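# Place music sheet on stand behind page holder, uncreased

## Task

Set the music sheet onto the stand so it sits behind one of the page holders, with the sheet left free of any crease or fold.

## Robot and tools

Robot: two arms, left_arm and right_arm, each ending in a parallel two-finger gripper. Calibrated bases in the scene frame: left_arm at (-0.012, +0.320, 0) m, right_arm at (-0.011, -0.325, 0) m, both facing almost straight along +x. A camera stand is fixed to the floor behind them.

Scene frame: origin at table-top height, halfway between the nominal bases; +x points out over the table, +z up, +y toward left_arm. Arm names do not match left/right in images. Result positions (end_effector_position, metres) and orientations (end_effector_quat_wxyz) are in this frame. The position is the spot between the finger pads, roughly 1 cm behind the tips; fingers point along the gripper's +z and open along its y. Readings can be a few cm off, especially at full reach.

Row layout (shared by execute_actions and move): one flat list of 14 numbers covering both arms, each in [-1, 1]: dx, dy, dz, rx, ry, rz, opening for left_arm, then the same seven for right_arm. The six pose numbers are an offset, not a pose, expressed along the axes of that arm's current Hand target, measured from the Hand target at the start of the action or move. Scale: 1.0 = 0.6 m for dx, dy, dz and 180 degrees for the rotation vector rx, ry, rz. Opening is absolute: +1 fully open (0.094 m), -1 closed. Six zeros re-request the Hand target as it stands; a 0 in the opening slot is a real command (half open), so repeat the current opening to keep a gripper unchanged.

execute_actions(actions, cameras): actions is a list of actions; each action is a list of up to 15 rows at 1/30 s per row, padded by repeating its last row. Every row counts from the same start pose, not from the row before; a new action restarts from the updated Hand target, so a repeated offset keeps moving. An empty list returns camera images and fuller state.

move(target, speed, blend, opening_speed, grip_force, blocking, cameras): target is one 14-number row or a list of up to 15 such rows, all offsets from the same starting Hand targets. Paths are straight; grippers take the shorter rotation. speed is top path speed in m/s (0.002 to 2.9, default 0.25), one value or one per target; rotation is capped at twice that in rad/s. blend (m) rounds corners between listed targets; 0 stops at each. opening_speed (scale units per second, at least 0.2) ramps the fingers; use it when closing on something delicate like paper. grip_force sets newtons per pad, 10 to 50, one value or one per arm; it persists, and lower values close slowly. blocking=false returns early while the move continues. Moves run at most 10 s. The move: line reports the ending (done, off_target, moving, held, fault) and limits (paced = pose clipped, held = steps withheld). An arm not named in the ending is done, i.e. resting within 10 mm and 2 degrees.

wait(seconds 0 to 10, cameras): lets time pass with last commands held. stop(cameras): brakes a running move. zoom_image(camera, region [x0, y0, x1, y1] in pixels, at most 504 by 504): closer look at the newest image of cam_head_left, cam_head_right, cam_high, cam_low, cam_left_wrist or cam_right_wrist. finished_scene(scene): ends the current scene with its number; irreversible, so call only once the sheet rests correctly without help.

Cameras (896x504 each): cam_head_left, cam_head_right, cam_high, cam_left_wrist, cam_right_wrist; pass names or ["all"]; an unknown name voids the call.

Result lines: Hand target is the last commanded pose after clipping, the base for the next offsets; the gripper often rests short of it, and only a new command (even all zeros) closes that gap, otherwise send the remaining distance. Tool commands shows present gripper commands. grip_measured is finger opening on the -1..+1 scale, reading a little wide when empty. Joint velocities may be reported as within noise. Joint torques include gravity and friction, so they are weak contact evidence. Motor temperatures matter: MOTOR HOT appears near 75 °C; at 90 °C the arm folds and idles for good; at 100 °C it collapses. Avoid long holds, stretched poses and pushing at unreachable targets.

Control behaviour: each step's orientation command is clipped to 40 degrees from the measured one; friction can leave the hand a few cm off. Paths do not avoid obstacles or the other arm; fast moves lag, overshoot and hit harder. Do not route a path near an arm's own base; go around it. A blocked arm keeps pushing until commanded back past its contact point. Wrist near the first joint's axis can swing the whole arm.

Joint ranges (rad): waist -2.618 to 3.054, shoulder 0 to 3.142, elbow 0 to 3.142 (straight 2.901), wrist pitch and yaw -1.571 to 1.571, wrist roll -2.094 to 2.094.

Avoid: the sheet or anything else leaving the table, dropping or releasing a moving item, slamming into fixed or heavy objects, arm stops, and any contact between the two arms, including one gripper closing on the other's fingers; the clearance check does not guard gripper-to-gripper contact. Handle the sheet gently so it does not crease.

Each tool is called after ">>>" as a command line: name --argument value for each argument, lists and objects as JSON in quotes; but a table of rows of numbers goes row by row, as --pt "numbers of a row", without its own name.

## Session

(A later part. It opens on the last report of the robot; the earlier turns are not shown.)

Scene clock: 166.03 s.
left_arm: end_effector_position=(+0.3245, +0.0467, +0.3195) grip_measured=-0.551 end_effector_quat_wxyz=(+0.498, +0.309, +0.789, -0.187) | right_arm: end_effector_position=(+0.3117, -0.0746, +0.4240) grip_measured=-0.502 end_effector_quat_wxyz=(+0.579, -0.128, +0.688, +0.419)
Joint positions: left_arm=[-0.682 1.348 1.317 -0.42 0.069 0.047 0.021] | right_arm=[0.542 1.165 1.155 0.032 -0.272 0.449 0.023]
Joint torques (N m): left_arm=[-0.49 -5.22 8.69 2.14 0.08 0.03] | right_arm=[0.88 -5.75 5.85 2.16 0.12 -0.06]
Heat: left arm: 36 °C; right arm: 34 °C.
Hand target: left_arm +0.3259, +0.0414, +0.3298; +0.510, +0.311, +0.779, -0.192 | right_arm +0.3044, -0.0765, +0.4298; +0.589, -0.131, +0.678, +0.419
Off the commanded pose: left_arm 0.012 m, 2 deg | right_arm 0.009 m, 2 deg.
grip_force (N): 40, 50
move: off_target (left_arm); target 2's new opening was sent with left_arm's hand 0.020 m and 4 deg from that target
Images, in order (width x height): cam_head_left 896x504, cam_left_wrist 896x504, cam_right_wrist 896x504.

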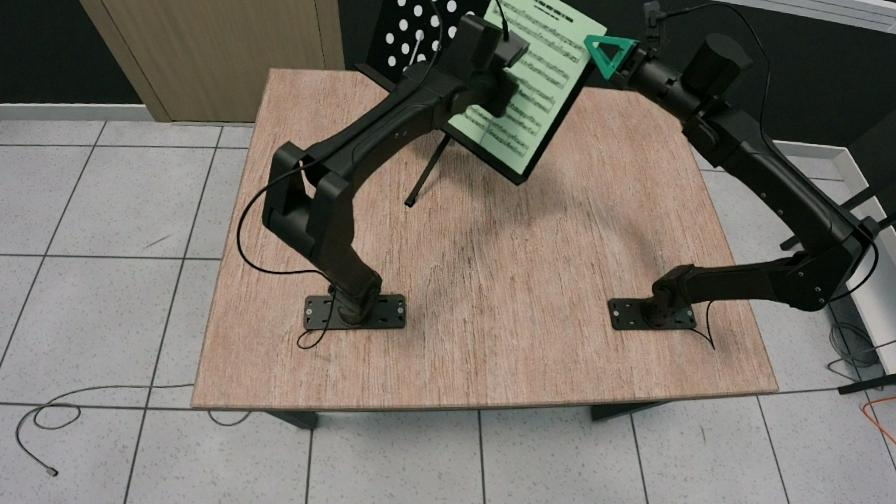

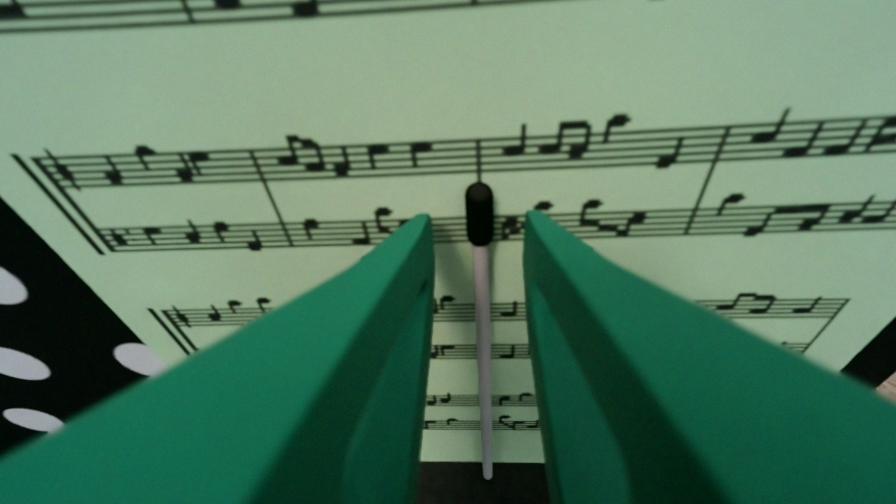

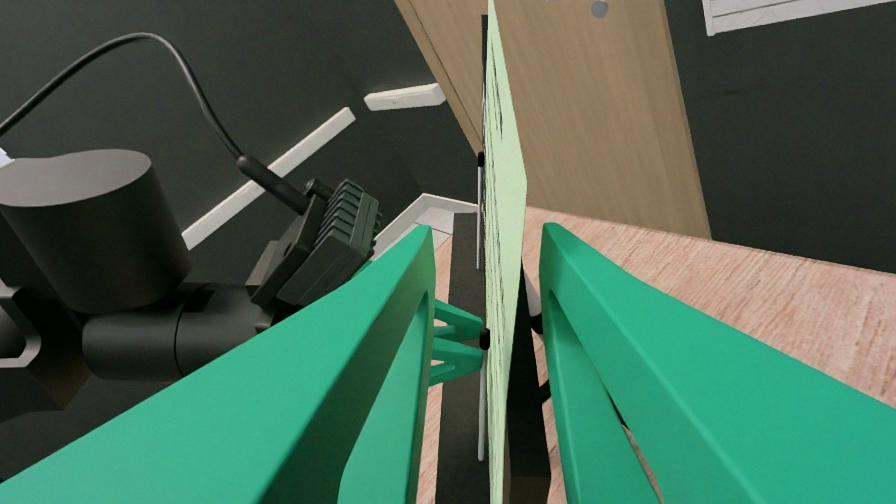

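>>> move --pt "0 0 -0.03 0 0 0 -0.55 0 0 -0.03 0 0 0 -0.5" --pt "0 0 -0.14 0 0 0 -0.55 0 0 -0.17 0 0 0 -0.5" --speed '[0.04, 0.1]' --blend '[0.01, 0]' --cameras '["cam_left_wrist", "cam_right_wrist", "cam_head_right", "cam_head_left"]'

>>> zoom_image --camera "cam_head_left" --region '[420, 0, 640, 200]'

Scene clock: 170.53 s.
left_arm: end_effector_position=(+0.2716, +0.0890, +0.3548) grip_measured=-0.551 end_effector_quat_wxyz=(+0.502, +0.312, +0.784, -0.190) | right_arm: end_effector_position=(+0.2347, -0.1500, +0.4330) grip_measured=-0.502 end_effector_quat_wxyz=(+0.597, -0.132, +0.672, +0.418)
Joint positions: left_arm=[-0.668 1.138 1.317 -0.619 0.091 0.06 0.021] | right_arm=[0.352 0.784 1.002 -0.148 -0.456 0.449 0.023]
Joint torques (N m): left_arm=[0.72 -4.82 7.91 1.86 0.09 0.04] | right_arm=[-0.51 -0.5 5.41 1.78 -0.09 0.04]
Heat: left arm: 36 °C; right arm: 34 °C.
Hand target: left_arm +0.2692, +0.0931, +0.3639; +0.510, +0.312, +0.778, -0.192 | right_arm +0.2341, -0.1504, +0.4253; +0.589, -0.131, +0.678, +0.419
Off the commanded pose: left_arm 0.010 m, 1 deg | right_arm 0.008 m, 1 deg.
grip_force (N): 40, 50
move: done; blend cut to 0.0091 m at target 1
Images, in order (width x height): cam_head_left 896x504, cam_head_right 896x504, cam_left_wrist 896x504, cam_right_wrist 896x504.

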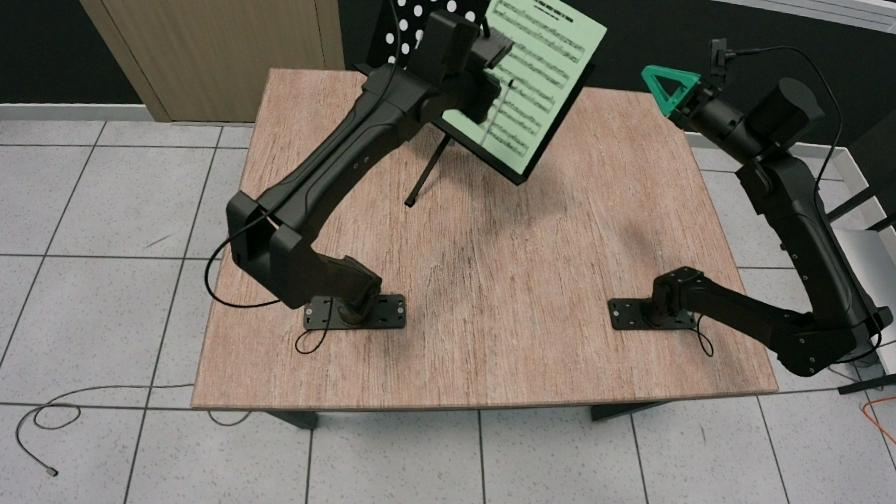

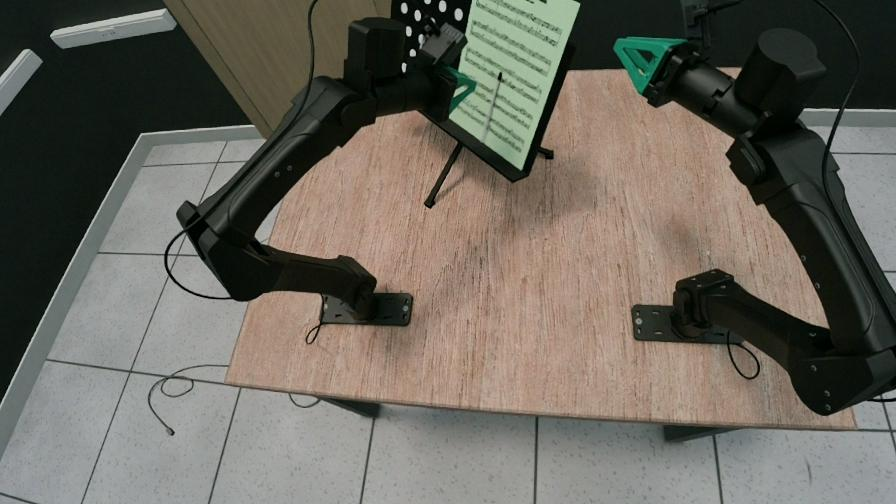

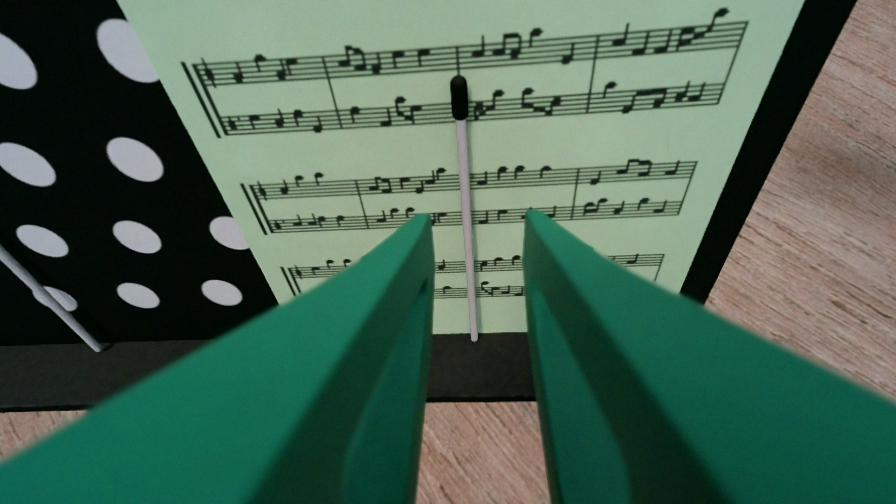

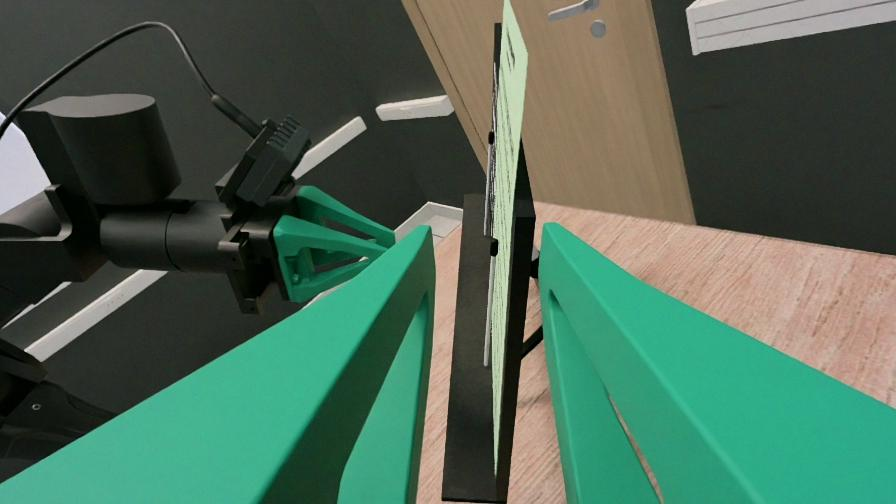

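Scaled by 2.291.

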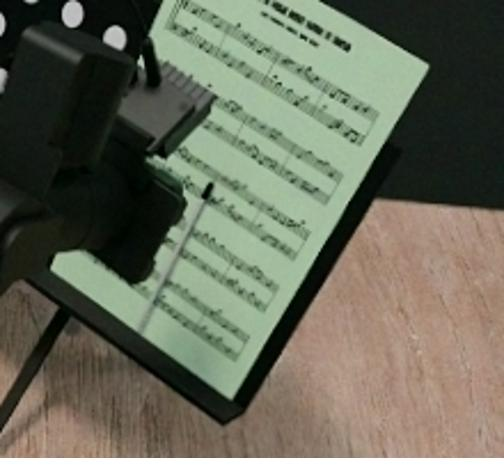

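Sheet is flat, on the ledge, and pinned behind the holder; both arms are clear.

>>> finished_scene --scene 2

The scene is finished: the task was done.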